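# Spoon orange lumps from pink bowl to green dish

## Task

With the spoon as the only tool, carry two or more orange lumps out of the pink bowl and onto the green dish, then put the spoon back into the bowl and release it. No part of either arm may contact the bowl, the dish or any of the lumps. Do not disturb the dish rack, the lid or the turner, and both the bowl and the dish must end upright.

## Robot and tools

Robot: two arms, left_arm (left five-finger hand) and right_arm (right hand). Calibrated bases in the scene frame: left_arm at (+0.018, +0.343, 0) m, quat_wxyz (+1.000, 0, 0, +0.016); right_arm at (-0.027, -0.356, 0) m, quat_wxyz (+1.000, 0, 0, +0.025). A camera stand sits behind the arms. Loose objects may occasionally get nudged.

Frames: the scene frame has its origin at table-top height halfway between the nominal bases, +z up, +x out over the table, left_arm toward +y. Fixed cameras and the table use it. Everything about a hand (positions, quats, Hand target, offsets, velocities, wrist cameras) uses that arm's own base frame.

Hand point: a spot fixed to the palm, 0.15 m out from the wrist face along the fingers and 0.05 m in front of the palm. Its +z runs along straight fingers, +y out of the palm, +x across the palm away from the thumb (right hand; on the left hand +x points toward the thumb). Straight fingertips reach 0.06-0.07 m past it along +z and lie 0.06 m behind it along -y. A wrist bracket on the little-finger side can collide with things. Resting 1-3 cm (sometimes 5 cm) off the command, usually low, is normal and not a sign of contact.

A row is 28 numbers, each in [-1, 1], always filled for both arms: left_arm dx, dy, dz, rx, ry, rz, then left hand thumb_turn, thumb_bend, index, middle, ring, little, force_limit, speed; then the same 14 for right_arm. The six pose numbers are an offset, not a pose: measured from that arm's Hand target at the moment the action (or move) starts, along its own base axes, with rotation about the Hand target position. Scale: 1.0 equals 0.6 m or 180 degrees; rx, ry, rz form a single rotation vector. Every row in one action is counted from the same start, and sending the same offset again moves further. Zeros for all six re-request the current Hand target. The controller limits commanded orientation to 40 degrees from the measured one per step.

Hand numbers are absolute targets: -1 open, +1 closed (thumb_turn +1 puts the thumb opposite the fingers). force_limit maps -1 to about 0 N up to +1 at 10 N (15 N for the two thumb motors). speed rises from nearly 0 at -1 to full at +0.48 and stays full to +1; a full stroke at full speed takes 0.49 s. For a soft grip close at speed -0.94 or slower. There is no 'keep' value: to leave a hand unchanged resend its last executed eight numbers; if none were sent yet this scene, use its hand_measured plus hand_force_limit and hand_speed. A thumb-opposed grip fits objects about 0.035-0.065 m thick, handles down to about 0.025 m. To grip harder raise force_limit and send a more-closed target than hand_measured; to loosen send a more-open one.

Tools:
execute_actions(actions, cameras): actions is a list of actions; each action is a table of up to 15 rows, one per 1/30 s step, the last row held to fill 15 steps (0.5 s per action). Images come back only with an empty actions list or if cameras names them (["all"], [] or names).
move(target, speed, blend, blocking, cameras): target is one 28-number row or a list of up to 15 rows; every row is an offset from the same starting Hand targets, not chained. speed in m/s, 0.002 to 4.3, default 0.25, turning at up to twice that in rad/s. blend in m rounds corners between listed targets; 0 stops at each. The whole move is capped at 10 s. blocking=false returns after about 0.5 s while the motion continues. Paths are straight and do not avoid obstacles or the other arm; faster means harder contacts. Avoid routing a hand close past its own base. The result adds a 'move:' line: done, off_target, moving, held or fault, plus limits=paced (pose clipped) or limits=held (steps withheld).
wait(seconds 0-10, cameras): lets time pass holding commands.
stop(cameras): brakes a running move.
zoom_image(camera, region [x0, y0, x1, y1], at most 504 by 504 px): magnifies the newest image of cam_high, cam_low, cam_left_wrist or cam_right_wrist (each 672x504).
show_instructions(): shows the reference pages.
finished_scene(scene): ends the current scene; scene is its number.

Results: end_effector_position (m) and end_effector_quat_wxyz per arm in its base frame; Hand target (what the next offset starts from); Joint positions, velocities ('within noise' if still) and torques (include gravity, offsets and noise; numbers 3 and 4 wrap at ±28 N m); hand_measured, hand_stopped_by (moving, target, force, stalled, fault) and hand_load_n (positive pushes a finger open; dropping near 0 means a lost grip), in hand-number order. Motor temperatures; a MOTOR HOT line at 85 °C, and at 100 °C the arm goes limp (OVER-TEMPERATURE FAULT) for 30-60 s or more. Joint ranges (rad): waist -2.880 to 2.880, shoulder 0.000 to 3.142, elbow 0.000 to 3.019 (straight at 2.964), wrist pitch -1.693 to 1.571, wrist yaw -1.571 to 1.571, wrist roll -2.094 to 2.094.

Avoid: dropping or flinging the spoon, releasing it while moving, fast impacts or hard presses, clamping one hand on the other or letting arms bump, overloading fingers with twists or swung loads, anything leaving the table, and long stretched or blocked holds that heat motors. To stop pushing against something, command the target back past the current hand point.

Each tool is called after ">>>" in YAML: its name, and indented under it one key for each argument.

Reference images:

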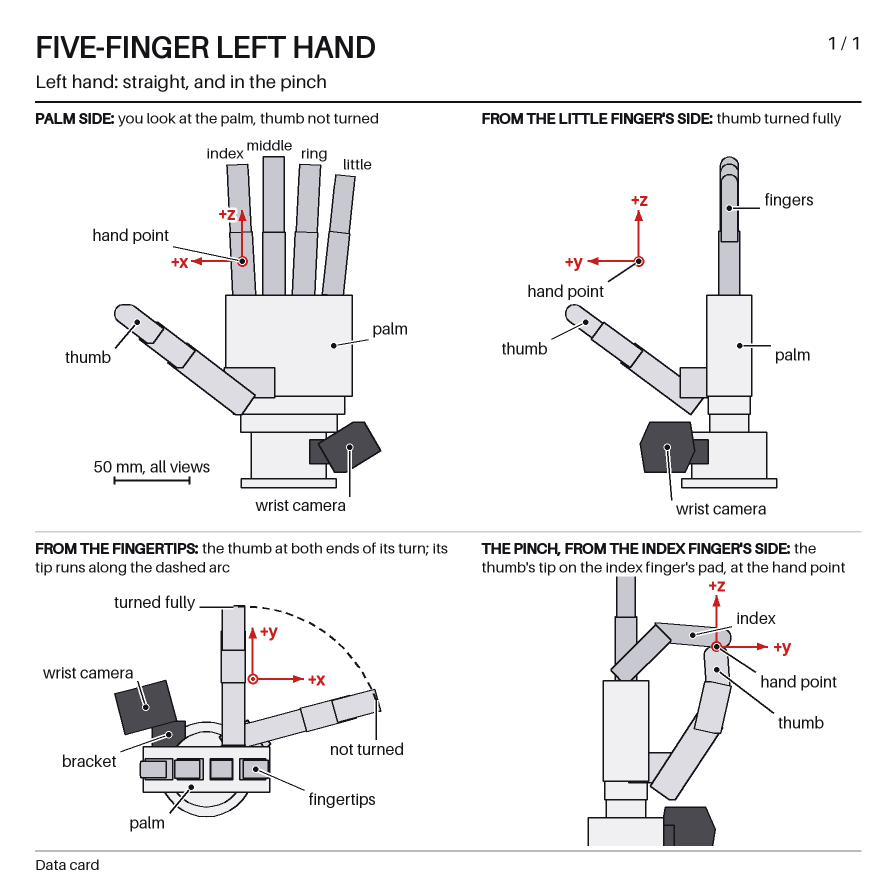

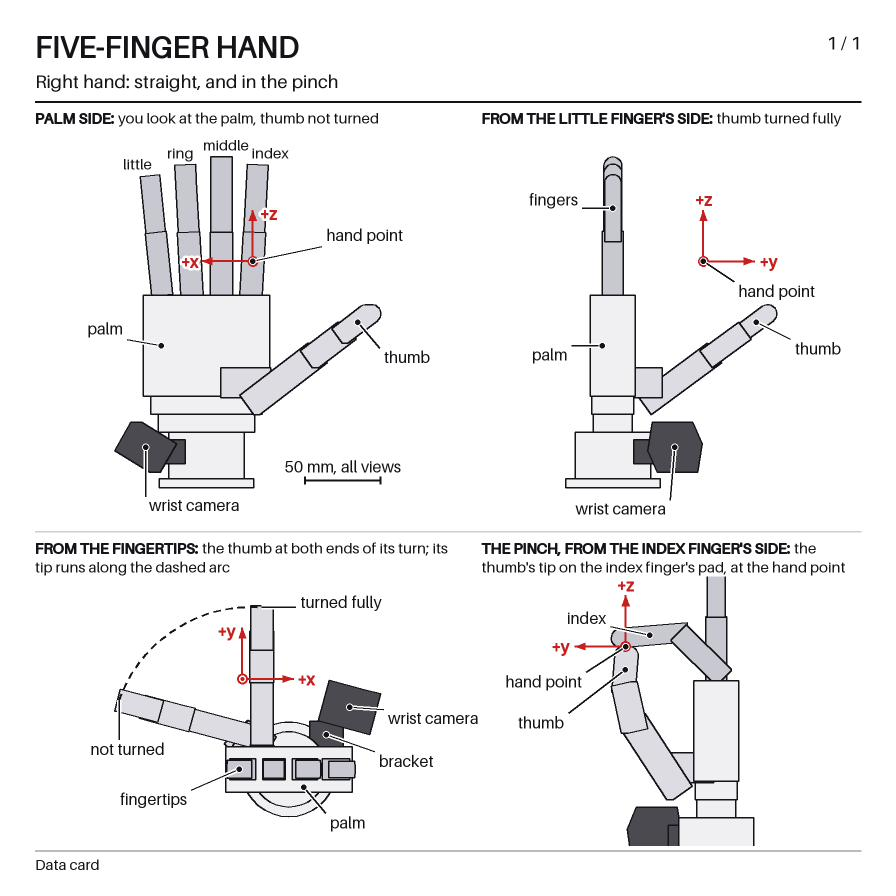

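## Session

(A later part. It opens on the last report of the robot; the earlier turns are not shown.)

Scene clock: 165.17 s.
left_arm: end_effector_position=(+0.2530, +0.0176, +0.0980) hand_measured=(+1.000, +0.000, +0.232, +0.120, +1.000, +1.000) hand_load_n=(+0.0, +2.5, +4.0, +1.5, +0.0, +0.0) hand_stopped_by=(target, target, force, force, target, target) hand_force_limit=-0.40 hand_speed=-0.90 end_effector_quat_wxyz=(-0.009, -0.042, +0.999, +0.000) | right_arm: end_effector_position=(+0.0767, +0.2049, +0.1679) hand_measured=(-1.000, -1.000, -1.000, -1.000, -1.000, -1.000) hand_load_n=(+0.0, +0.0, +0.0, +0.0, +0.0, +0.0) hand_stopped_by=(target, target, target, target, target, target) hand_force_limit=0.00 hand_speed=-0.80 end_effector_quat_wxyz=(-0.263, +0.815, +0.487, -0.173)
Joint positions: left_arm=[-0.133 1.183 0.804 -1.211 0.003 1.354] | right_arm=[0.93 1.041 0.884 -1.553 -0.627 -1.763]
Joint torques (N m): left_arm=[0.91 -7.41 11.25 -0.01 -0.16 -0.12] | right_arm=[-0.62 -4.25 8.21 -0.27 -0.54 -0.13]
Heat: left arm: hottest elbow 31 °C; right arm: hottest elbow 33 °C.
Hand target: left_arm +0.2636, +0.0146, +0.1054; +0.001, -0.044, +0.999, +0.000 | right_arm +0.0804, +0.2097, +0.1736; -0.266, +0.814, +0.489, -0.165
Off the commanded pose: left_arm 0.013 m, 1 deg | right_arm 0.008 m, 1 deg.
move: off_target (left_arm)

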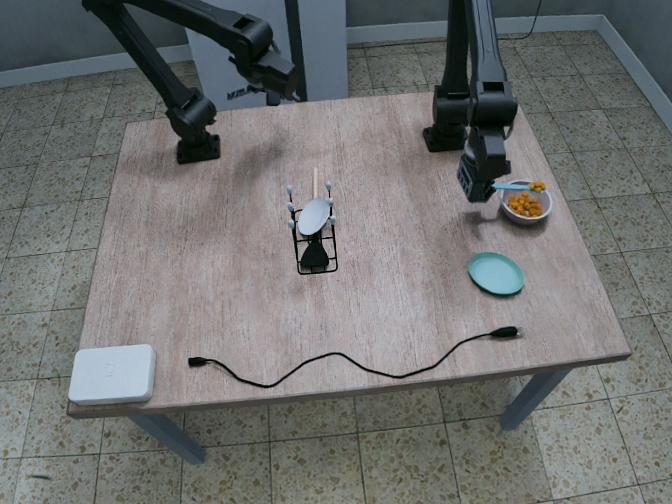

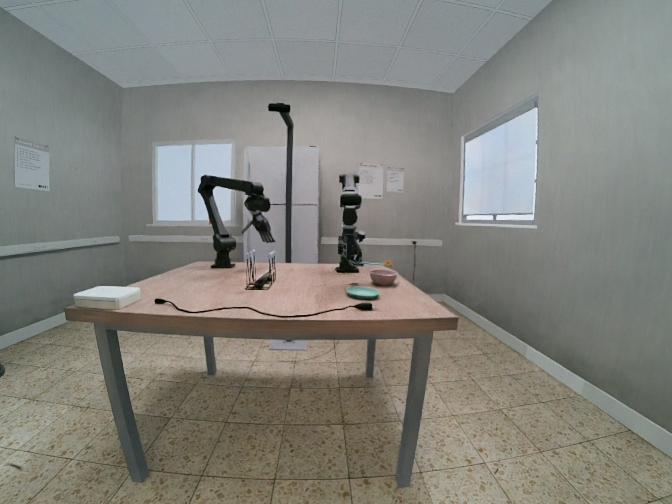

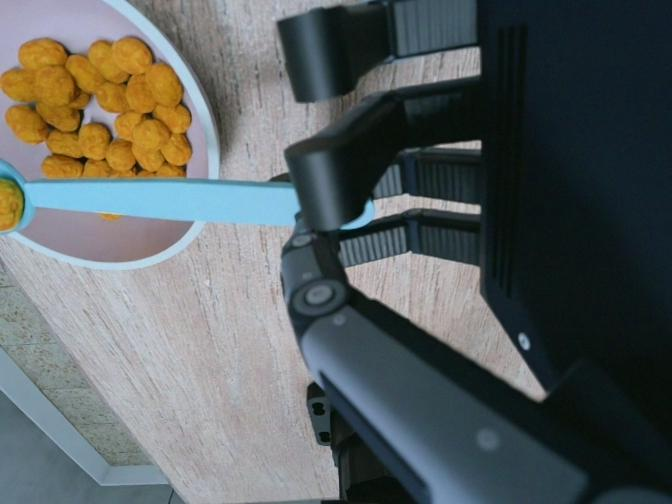

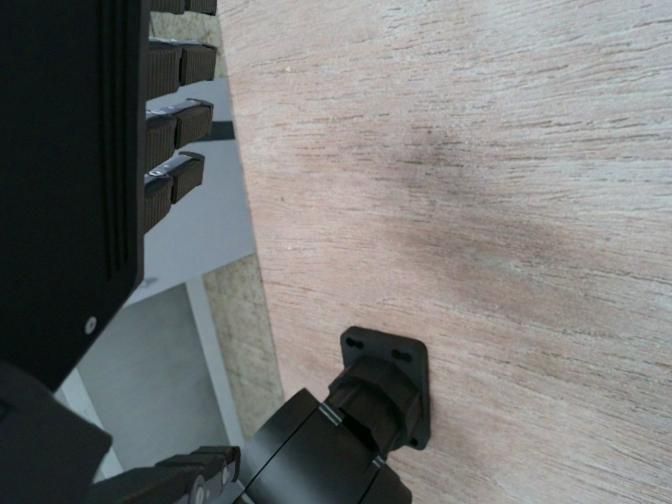

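>>> move:
  target:
    - [0,0,0.12,0,0,0,1,0,0.4,0.4,1,1,-0.4,-0.9,0,0,0,0,0,0,-1,-1,-1,-1,-1,-1,0,-0.8]
    - [0.275,-0.19,0.12,0,0,0,1,0,0.4,0.4,1,1,-0.4,-0.9,0,0,0,0,0,0,-1,-1,-1,-1,-1,-1,0,-0.8]
  speed: 0.08
  blend: 0.03
  cameras: ["all"]

>>> zoom_image:
  camera: "cam_high"
  region: [450, 150, 590, 310]

>>> zoom_image:
  camera: "cam_low"
  region: [322, 230, 412, 320]

Scene clock: 201.83 s.
left_arm: end_effector_position=(+0.4182, -0.0933, +0.1707) hand_measured=(+1.000, +0.000, +0.232, +0.120, +1.000, +1.000) hand_load_n=(+0.5, +2.0, +4.5, +1.0, +0.0, +0.0) hand_stopped_by=(target, target, force, force, target, target) hand_force_limit=-0.40 hand_speed=-0.90 end_effector_quat_wxyz=(-0.005, -0.042, +0.999, +0.000) | right_arm: end_effector_position=(+0.0767, +0.2049, +0.1679) hand_measured=(-1.000, -1.000, -1.000, -1.000, -1.000, -1.000) hand_load_n=(+0.0, +0.0, +0.0, -0.5, +0.0, +0.0) hand_stopped_by=(target, target, target, target, target, target) hand_force_limit=0.00 hand_speed=-0.80 end_effector_quat_wxyz=(-0.263, +0.815, +0.487, -0.173)
Joint positions: left_arm=[-0.318 1.61 1.432 -1.401 0.003 1.169] | right_arm=[0.93 1.041 0.884 -1.553 -0.627 -1.763]
Joint torques (N m): left_arm=[0.91 -15.27 13.04 -0.46 -0.17 -0.12] | right_arm=[-0.79 -4.13 8.24 -0.25 -0.55 -0.15]
Heat: left arm: hottest elbow 33 °C; right arm: hottest elbow 33 °C.
Hand target: left_arm +0.4285, -0.0994, +0.1775; +0.001, -0.044, +0.999, +0.000 | right_arm +0.0804, +0.2097, +0.1736; -0.266, +0.814, +0.489, -0.165
Off the commanded pose: left_arm 0.014 m, 1 deg | right_arm 0.008 m, 1 deg.
move: off_target (left_arm)

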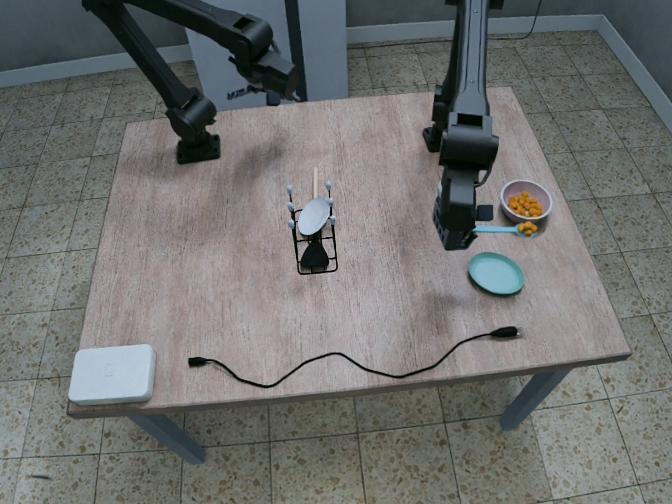

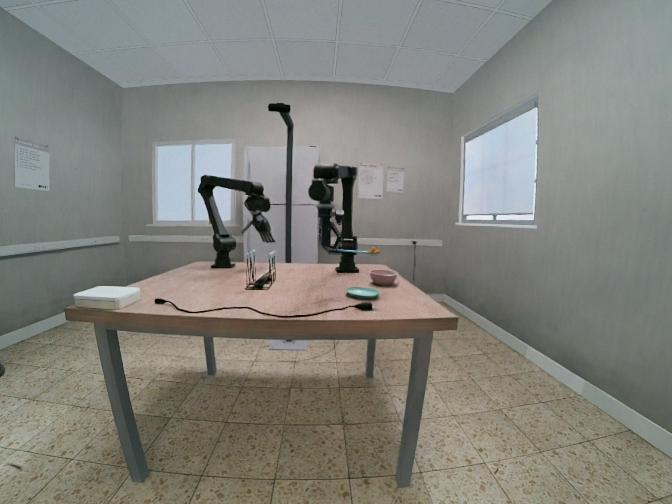

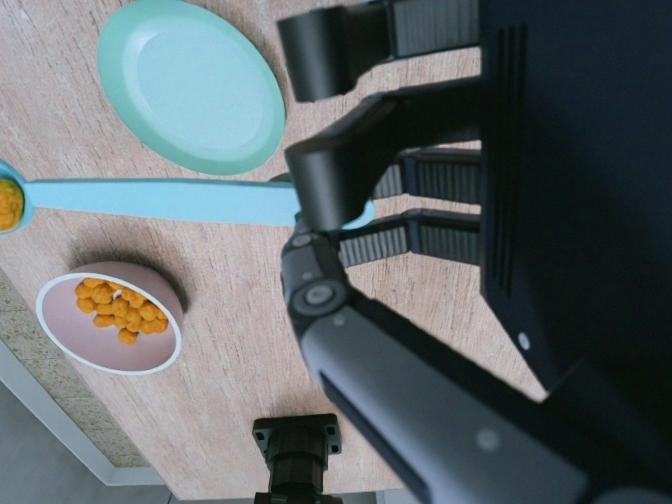

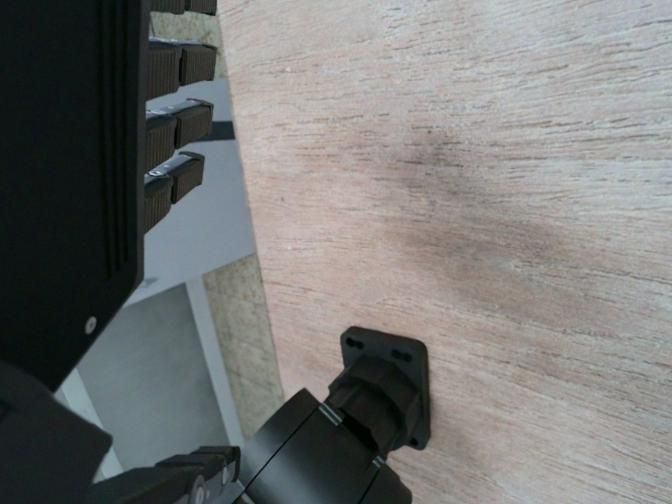

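Scaled by 3.150 from the camera's 672x504 image, which has a finer 960x720 frame.

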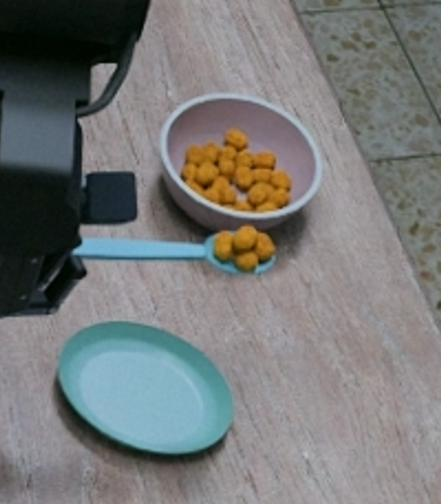

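Scaled by 5.600 from the camera's 672x504 image, which has a finer 960x720 frame.

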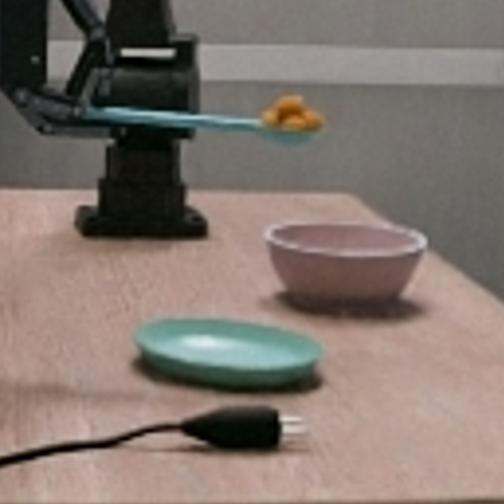

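>>> move:
  target: [0.02,-0.068,-0.083,-0.094,-0.008,0,1,0,0.4,0.4,1,1,-0.4,-0.9,0,0,0,0,0,0,-1,-1,-1,-1,-1,-1,0,-0.8]
  speed: 0.08
  cameras: ["all"]

>>> zoom_image:
  camera: "cam_high"
  region: [450, 150, 590, 310]

>>> zoom_image:
  camera: "cam_low"
  region: [322, 230, 412, 320]

Scene clock: 252.57 s.
left_arm: end_effector_position=(+0.4347, -0.1420, +0.1366) hand_measured=(+1.000, +0.000, +0.232, +0.120, +1.000, +1.000) hand_load_n=(+0.0, +2.5, +4.5, +1.5, +0.5, +0.0) hand_stopped_by=(target, target, force, force, target, target) hand_force_limit=-0.40 hand_speed=-0.90 end_effector_quat_wxyz=(+0.008, -0.044, +0.988, -0.147) | right_arm: end_effector_position=(+0.0767, +0.2049, +0.1679) hand_measured=(-1.000, -1.000, -1.000, -1.000, -1.000, -1.000) hand_load_n=(+0.0, +0.0, -0.5, +0.0, +0.0, +0.0) hand_stopped_by=(target, target, target, target, target, target) hand_force_limit=0.00 hand_speed=-0.80 end_effector_quat_wxyz=(-0.263, +0.815, +0.487, -0.173)
Joint positions: left_arm=[-0.292 1.615 1.371 -1.211 0.273 1.174] | right_arm=[0.93 1.041 0.884 -1.553 -0.627 -1.763]
Joint torques (N m): left_arm=[2.14 -15.38 9.44 0.8 0.34 0.05] | right_arm=[-0.62 -4.54 8.23 -0.28 -0.55 -0.15]
Heat: left arm: hottest elbow 35 °C; right arm: hottest elbow 33 °C.
Hand target: left_arm +0.4405, -0.1403, +0.1276; +0.007, -0.043, +0.988, -0.148 | right_arm +0.0804, +0.2097, +0.1736; -0.266, +0.814, +0.489, -0.165
Off the commanded pose: left_arm 0.011 m, 0 deg | right_arm 0.008 m, 1 deg.
move: off_target (left_arm)

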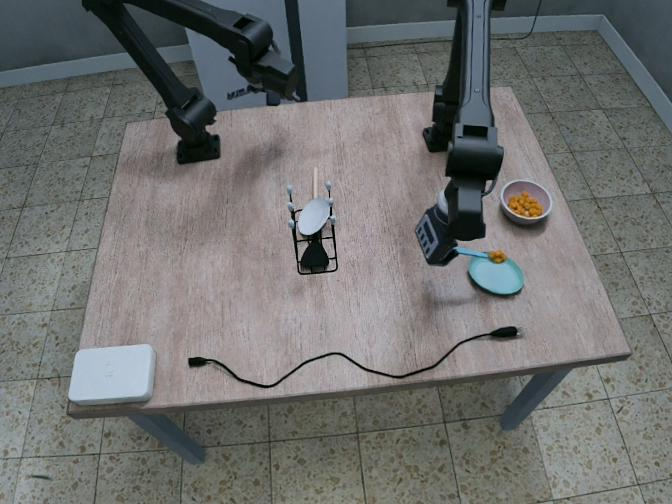

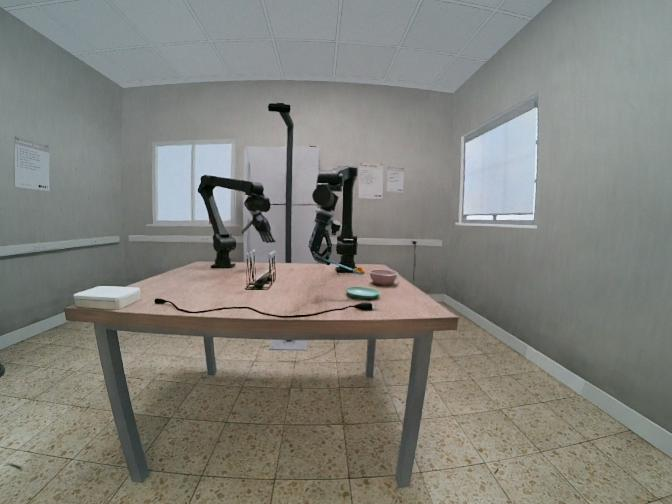

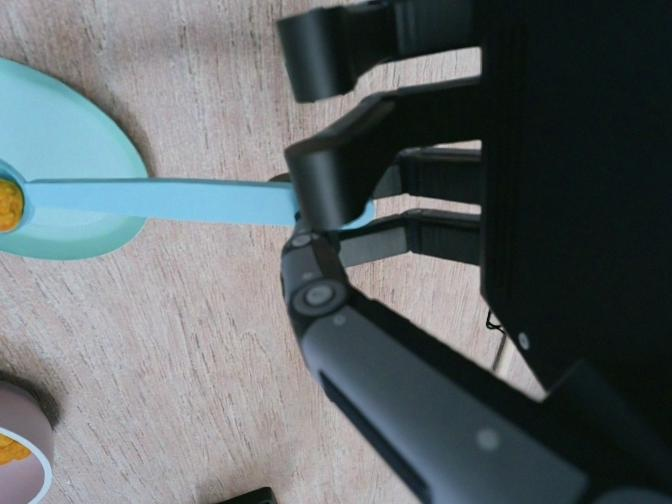

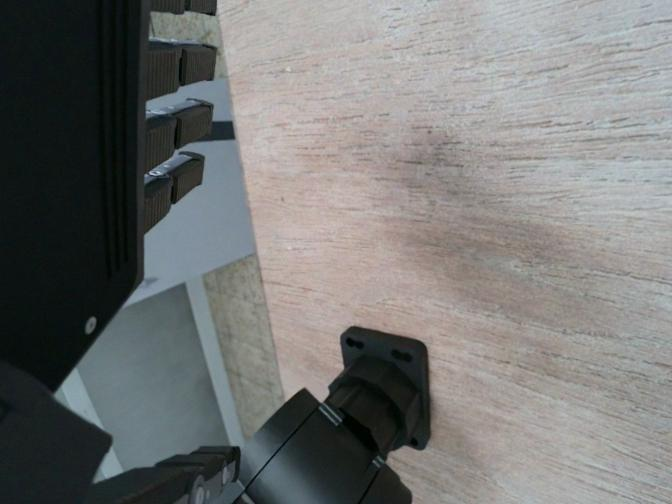

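Scaled by 3.150 from the camera's 672x504 image, which has a finer 960x720 frame.

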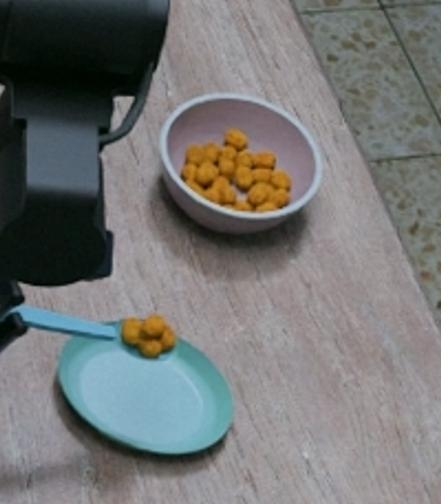

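Scaled by 5.600 from the camera's 672x504 image, which has a finer 960x720 frame.

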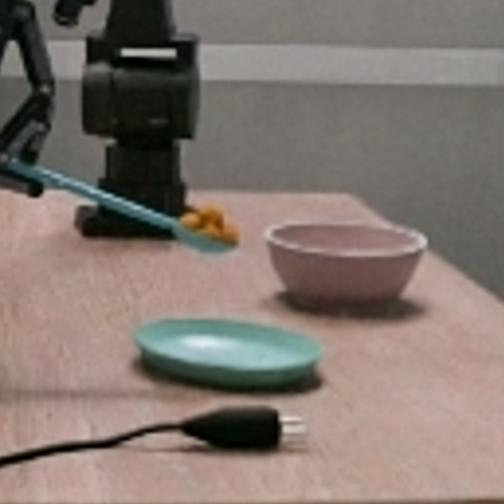

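>>> move:
  target: [-0.0067,0.0133,-0.075,0,0,0,1,0,0.4,0.4,1,1,-0.4,-0.9,0,0,0,0,0,0,-1,-1,-1,-1,-1,-1,0,-0.8]
  speed: 0.06
  cameras: ["cam_high","cam_low"]

>>> zoom_image:
  camera: "cam_high"
  region: [450, 210, 540, 310]

>>> zoom_image:
  camera: "cam_low"
  region: [322, 250, 392, 320]

Scene clock: 279.63 s.
left_arm: end_effector_position=(+0.4314, -0.1341, +0.0906) hand_measured=(+1.000, +0.000, +0.232, +0.120, +1.000, +1.000) hand_load_n=(+0.0, +2.5, +4.5, +1.0, +0.0, +0.0) hand_stopped_by=(target, target, force, force, target, target) hand_force_limit=-0.40 hand_speed=-0.90 end_effector_quat_wxyz=(+0.007, -0.044, +0.988, -0.147) | right_arm: end_effector_position=(+0.0767, +0.2049, +0.1679) hand_measured=(-1.000, -1.000, -1.000, -1.000, -1.000, -1.000) hand_load_n=(+0.0, +0.0, +0.0, +0.0, +0.0, +0.0) hand_stopped_by=(target, target, target, target, target, target) hand_force_limit=0.00 hand_speed=-0.80 end_effector_quat_wxyz=(-0.263, +0.815, +0.487, -0.173)
Joint positions: left_arm=[-0.278 1.639 1.275 -1.096 0.275 1.188] | right_arm=[0.93 1.041 0.884 -1.553 -0.627 -1.763]
Joint torques (N m): left_arm=[2.08 -15.56 9.14 0.77 0.33 0.05] | right_arm=[-0.67 -4.31 8.25 -0.25 -0.54 -0.13]
Heat: left arm: hottest elbow 34 °C; right arm: hottest elbow 33 °C.
Hand target: left_arm +0.4365, -0.1323, +0.0826; +0.007, -0.043, +0.988, -0.148 | right_arm +0.0804, +0.2097, +0.1736; -0.266, +0.814, +0.489, -0.165
Off the commanded pose: left_arm 0.010 m, 0 deg | right_arm 0.008 m, 1 deg.
move: done
Images, in order (width x height): cam_high 672x504, cam_low 672x504.

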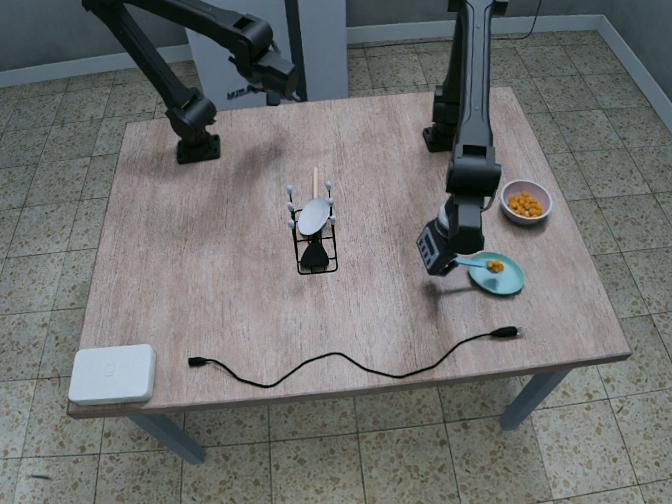

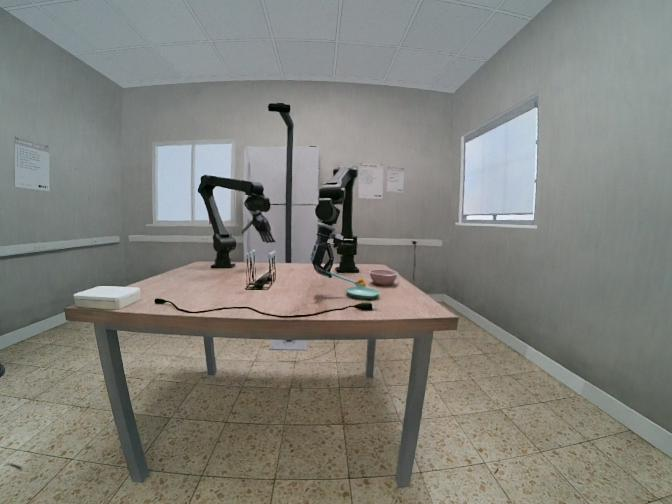

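Scaled by 5.040 from the camera's 672x504 image, which has a finer 960x720 frame.

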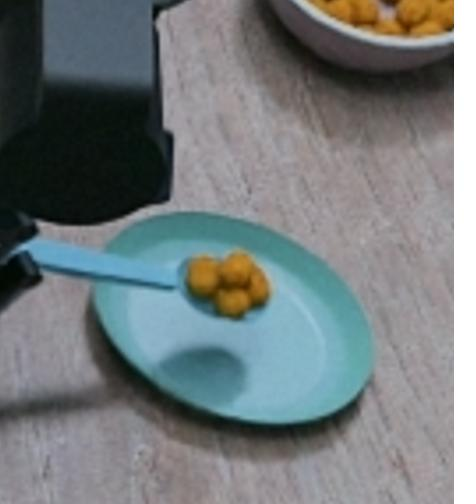

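Scaled by 7.200 from the camera's 672x504 image, which has a finer 960x720 frame.

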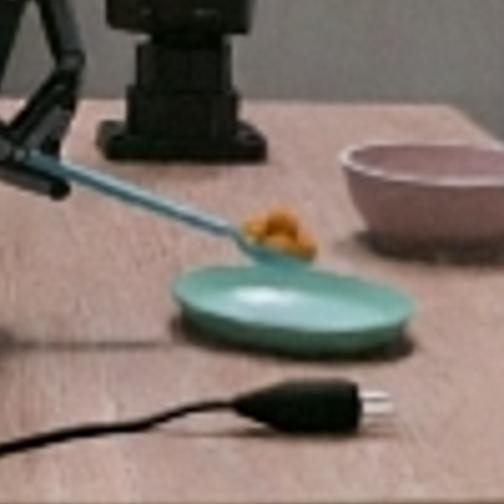

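>>> move:
  target:
    - [0.005,0.033,0.088,-0.108,-0.0094,0,1,0,0.4,0.4,1,1,-0.4,-0.9,0,0,0,0,0,0,-1,-1,-1,-1,-1,-1,0,-0.8]
    - [0.01,0.092,0.13,-0.2158,-0.0188,0,1,0,0.4,0.4,1,1,-0.4,-0.9,0,0,0,0,0,0,-1,-1,-1,-1,-1,-1,0,-0.8]
  speed: 0.15
  blend: 0.02
  cameras: ["cam_high","cam_low"]

>>> zoom_image:
  camera: "cam_high"
  region: [450, 210, 540, 310]

>>> zoom_image:
  camera: "cam_low"
  region: [322, 250, 392, 320]

Scene clock: 300.30 s.
left_arm: end_effector_position=(+0.4323, -0.0795, +0.1575) hand_measured=(+1.000, +0.000, +0.232, +0.120, +1.000, +1.000) hand_load_n=(+0.5, +2.5, +4.0, +1.0, +0.5, +0.0) hand_stopped_by=(target, target, force, force, target, target) hand_force_limit=-0.40 hand_speed=-0.90 end_effector_quat_wxyz=(+0.018, -0.042, +0.883, -0.468) | right_arm: end_effector_position=(+0.0767, +0.2049, +0.1679) hand_measured=(-1.000, -1.000, -1.000, -1.000, -1.000, -1.000) hand_load_n=(-0.5, +0.0, +0.0, +0.0, +0.0, +0.0) hand_stopped_by=(target, target, target, target, target, target) hand_force_limit=0.00 hand_speed=-0.80 end_effector_quat_wxyz=(-0.263, +0.815, +0.487, -0.173)
Joint positions: left_arm=[0.11 1.585 1.271 -1.294 0.974 1.607] | right_arm=[0.93 1.041 0.884 -1.553 -0.627 -1.763]
Joint torques (N m): left_arm=[1.79 -14.15 11.88 -0.43 0.94 0.05] | right_arm=[-0.62 -4.37 8.25 -0.25 -0.55 -0.16]
Heat: left arm: hottest elbow 33 °C; right arm: hottest elbow 33 °C.
Hand target: left_arm +0.4426, -0.0770, +0.1606; +0.021, -0.039, +0.882, -0.469 | right_arm +0.0804, +0.2097, +0.1736; -0.266, +0.814, +0.489, -0.165
Off the commanded pose: left_arm 0.011 m, 1 deg | right_arm 0.008 m, 1 deg.
move: off_target (left_arm)
Images, in order (width x height): cam_high 672x504, cam_low 672x504.

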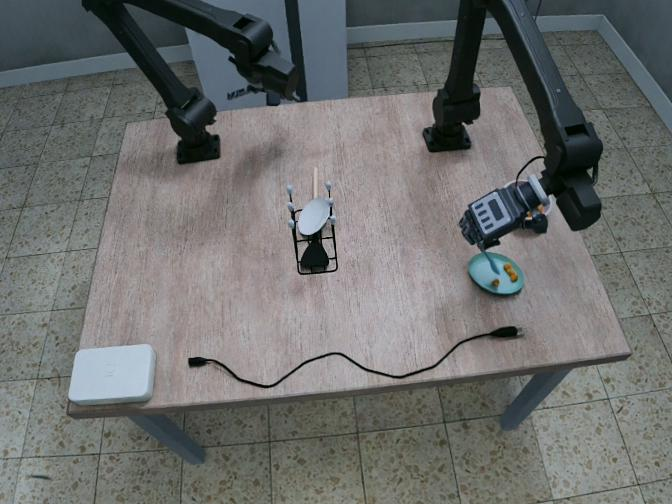

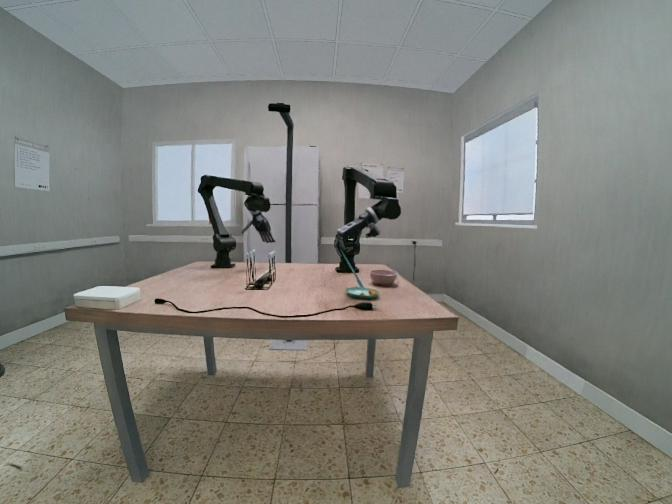

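Scaled by 5.040 from the camera's 672x504 image, which has a finer 960x720 frame.

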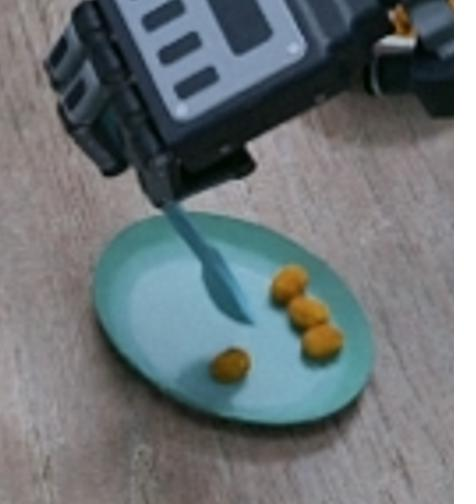

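Scaled by 7.200 from the camera's 672x504 image, which has a finer 960x720 frame.

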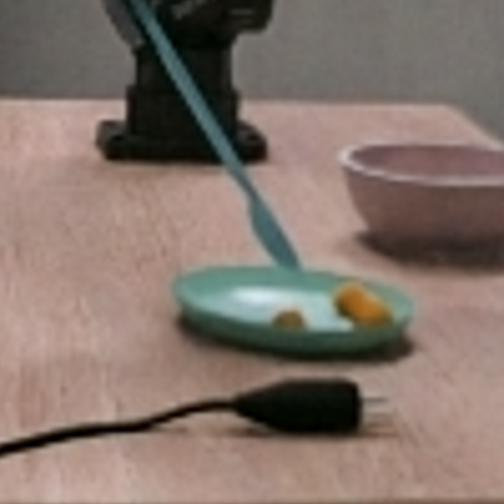

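>>> move:
  target:
    - [0,-0.01,0.133,0,0,0,1,0,0.4,0.4,1,1,-0.4,-0.9,0,0,0,0,0,0,-1,-1,-1,-1,-1,-1,0,-0.8]
    - [-0.298,0.183,0.1,0.1382,0.012,0,1,0,0.4,0.4,1,1,-0.4,-0.9,0,0,0,0,0,0,-1,-1,-1,-1,-1,-1,0,-0.8]
  speed: 0.12
  blend: 0.03
  cameras: ["cam_high","cam_low","cam_left_wrist"]

>>> zoom_image:
  camera: "cam_high"
  region: [450, 150, 590, 310]

>>> zoom_image:
  camera: "cam_low"
  region: [342, 210, 432, 300]

Scene clock: 315.40 s.
left_arm: end_effector_position=(+0.2678, +0.0313, +0.2185) hand_measured=(+1.000, +0.000, +0.232, +0.120, +1.000, +1.000) hand_load_n=(+0.0, +2.5, +4.5, +1.0, +0.0, +0.5) hand_stopped_by=(target, target, force, force, target, target) hand_force_limit=-0.40 hand_speed=-0.90 end_effector_quat_wxyz=(+0.012, -0.043, +0.962, -0.268) | right_arm: end_effector_position=(+0.0767, +0.2049, +0.1679) hand_measured=(-1.000, -1.000, -1.000, -1.000, -1.000, -1.000) hand_load_n=(-0.5, +0.0, +0.0, +0.0, -0.5, +0.0) hand_stopped_by=(target, target, target, target, target, target) hand_force_limit=0.00 hand_speed=-0.80 end_effector_quat_wxyz=(-0.263, +0.815, +0.487, -0.173)
Joint positions: left_arm=[0.276 1.158 1.118 -1.642 0.533 1.787] | right_arm=[0.93 1.041 0.884 -1.553 -0.627 -1.763]
Joint torques (N m): left_arm=[2.08 -9.11 9.2 -0.55 0.36 0.05] | right_arm=[-0.56 -4.31 8.18 -0.25 -0.57 -0.14]
Heat: left arm: hottest elbow 34 °C; right arm: hottest elbow 34 °C.
Hand target: left_arm +0.2637, +0.0328, +0.2207; +0.012, -0.042, +0.963, -0.267 | right_arm +0.0804, +0.2097, +0.1736; -0.266, +0.814, +0.489, -0.165
Off the commanded pose: left_arm 0.005 m, 0 deg | right_arm 0.008 m, 1 deg.
move: done
Images, in order (width x height): cam_high 672x504, cam_low 672x504, cam_left_wrist 672x504.

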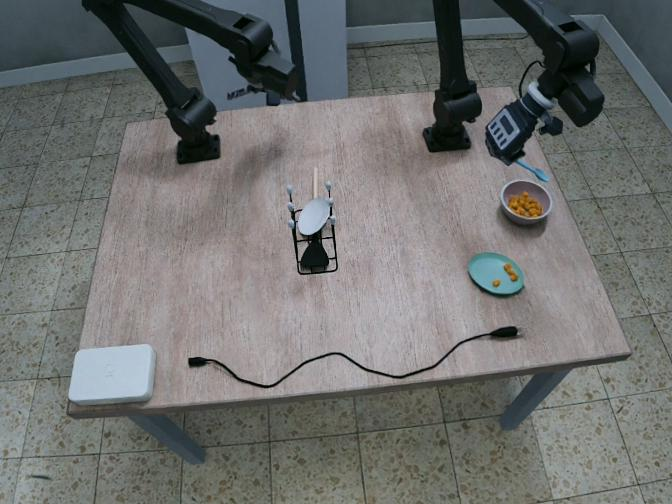

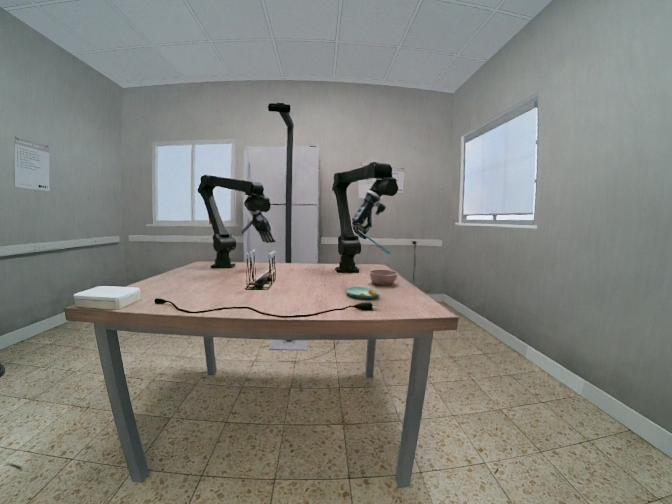

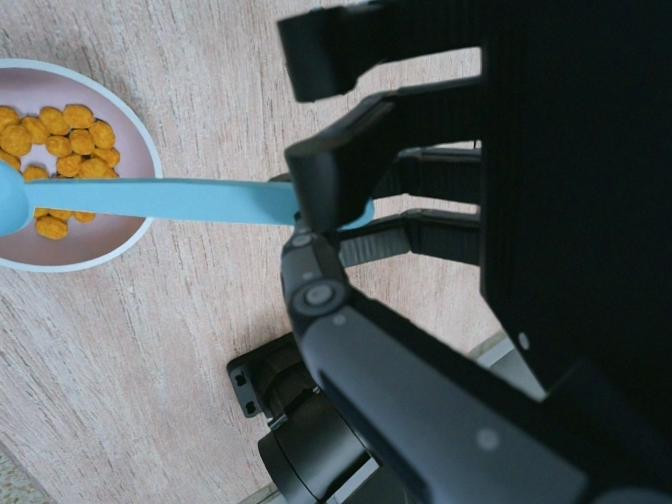

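Scaled by 3.150 from the camera's 672x504 image, which has a finer 960x720 frame.

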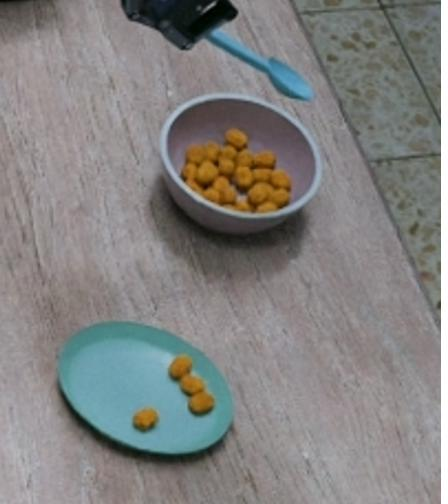

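Scaled by 5.600 from the camera's 672x504 image, which has a finer 960x720 frame.

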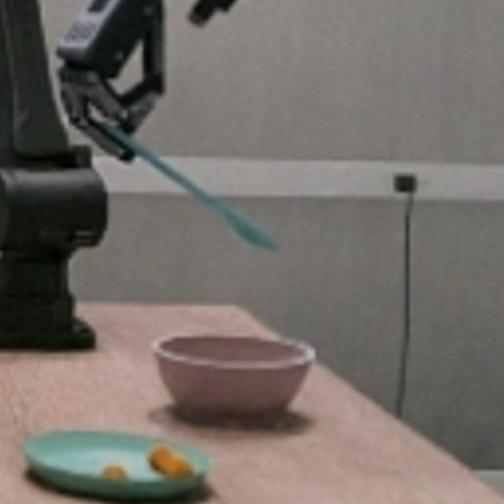

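>>> move:
  target: [0,0,-0.205,0,0,0,1,0,0.4,0.4,1,1,-0.4,-0.9,0,0,0,0,0,0,-1,-1,-1,-1,-1,-1,0,-0.8]
  speed: 0.08
  cameras: ["cam_low","cam_left_wrist"]

>>> zoom_image:
  camera: "cam_low"
  region: [342, 230, 412, 300]

Scene clock: 324.37 s.
left_arm: end_effector_position=(+0.2605, +0.0294, +0.1019) hand_measured=(+1.000, +0.000, +0.232, +0.120, +1.000, +1.000) hand_load_n=(+0.5, +2.0, +4.0, +1.0, +0.0, +0.0) hand_stopped_by=(target, target, force, force, target, target) hand_force_limit=-0.40 hand_speed=-0.90 end_effector_quat_wxyz=(+0.010, -0.043, +0.962, -0.268) | right_arm: end_effector_position=(+0.0767, +0.2049, +0.1679) hand_measured=(-1.000, -1.000, -1.000, -1.000, -1.000, -1.000) hand_load_n=(+0.0, +0.0, +0.0, +0.0, +0.0, +0.0) hand_stopped_by=(target, target, target, target, target, target) hand_force_limit=0.00 hand_speed=-0.80 end_effector_quat_wxyz=(-0.263, +0.815, +0.487, -0.173)
Joint positions: left_arm=[0.276 1.206 0.842 -1.322 0.532 1.788] | right_arm=[0.93 1.041 0.884 -1.553 -0.627 -1.763]
Joint torques (N m): left_arm=[2.08 -7.12 8.68 0.38 0.39 0.05] | right_arm=[-0.56 -4.31 8.31 -0.25 -0.53 -0.14]
Heat: left arm: hottest elbow 33 °C; right arm: hottest elbow 34 °C.
Hand target: left_arm +0.2638, +0.0327, +0.0977; +0.012, -0.042, +0.963, -0.267 | right_arm +0.0804, +0.2097, +0.1736; -0.266, +0.814, +0.489, -0.165
Off the commanded pose: left_arm 0.006 m, 0 deg | right_arm 0.008 m, 1 deg.
move: done
Images, in order (width x height): cam_low 672x504, cam_left_wrist 672x504.

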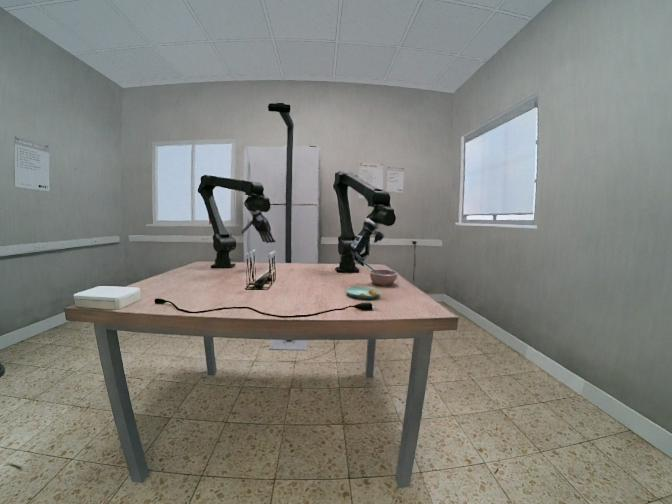

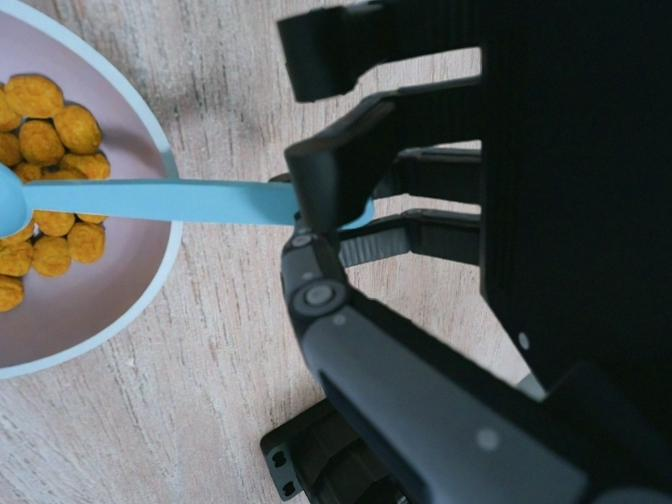

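Scaled by 7.200 from the camera's 672x504 image, which has a finer 960x720 frame.

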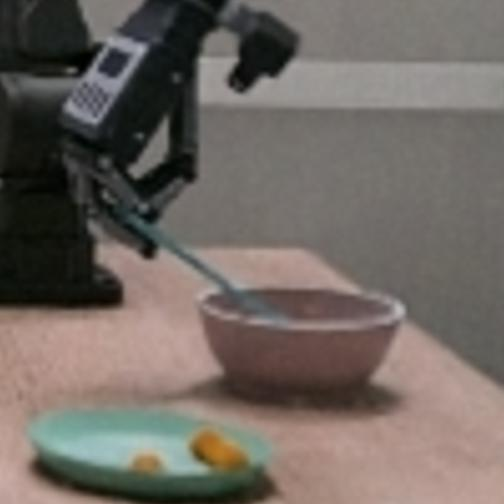

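>>> move:
  target: [0.001,0.006,-0.02,0,0,0,1,0,0.4,0.4,1,1,-0.4,-0.9,0,0,0,0,0,0,-1,-1,-1,-1,-1,-1,0,-0.8]
  speed: 0.03
  cameras: ["cam_low","cam_left_wrist"]

>>> zoom_image:
  camera: "cam_low"
  region: [342, 230, 412, 300]

Scene clock: 330.17 s.
left_arm: end_effector_position=(+0.2606, +0.0317, +0.0924) hand_measured=(+1.000, +0.000, +0.232, +0.120, +1.000, +1.000) hand_load_n=(+1.5, +1.0, +4.0, +5.0, +0.0, +0.0) hand_stopped_by=(target, target, force, force, target, target) hand_force_limit=-0.40 hand_speed=-0.90 end_effector_quat_wxyz=(+0.010, -0.046, +0.962, -0.269) | right_arm: end_effector_position=(+0.0767, +0.2049, +0.1679) hand_measured=(-1.000, -1.000, -1.000, -1.000, -1.000, -1.000) hand_load_n=(+0.0, +0.0, +0.0, +0.0, +0.0, +0.0) hand_stopped_by=(target, target, target, target, target, target) hand_force_limit=0.00 hand_speed=-0.80 end_effector_quat_wxyz=(-0.263, +0.815, +0.487, -0.173)
Joint positions: left_arm=[0.284 1.22 0.826 -1.296 0.532 1.792] | right_arm=[0.93 1.041 0.884 -1.553 -0.627 -1.763]
Joint torques (N m): left_arm=[2.26 -6.71 8.39 0.59 0.32 0.11] | right_arm=[-0.62 -4.31 8.31 -0.27 -0.54 -0.15]
Heat: left arm: hottest elbow 33 °C; right arm: hottest elbow 34 °C.
Hand target: left_arm +0.2644, +0.0363, +0.0857; +0.012, -0.042, +0.963, -0.267 | right_arm +0.0804, +0.2097, +0.1736; -0.266, +0.814, +0.489, -0.165
Off the commanded pose: left_arm 0.009 m, 1 deg | right_arm 0.008 m, 1 deg.
move: done
Images, in order (width x height): cam_low 672x504, cam_left_wrist 672x504.

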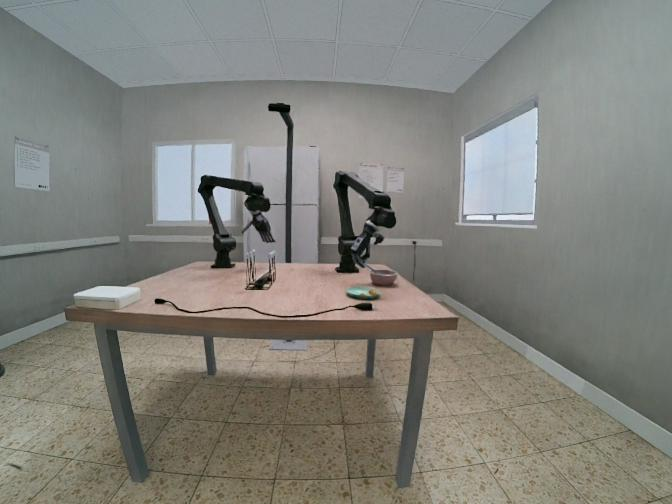

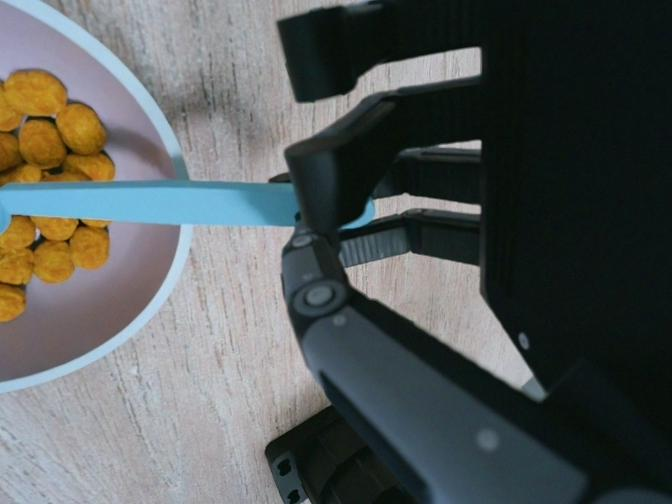

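Scaled by 7.200 from the camera's 672x504 image, which has a finer 960x720 frame.

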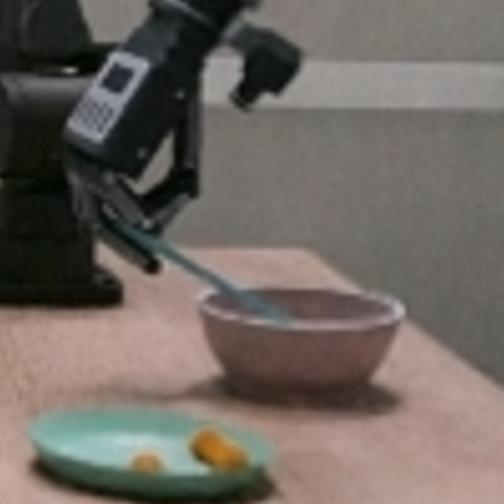

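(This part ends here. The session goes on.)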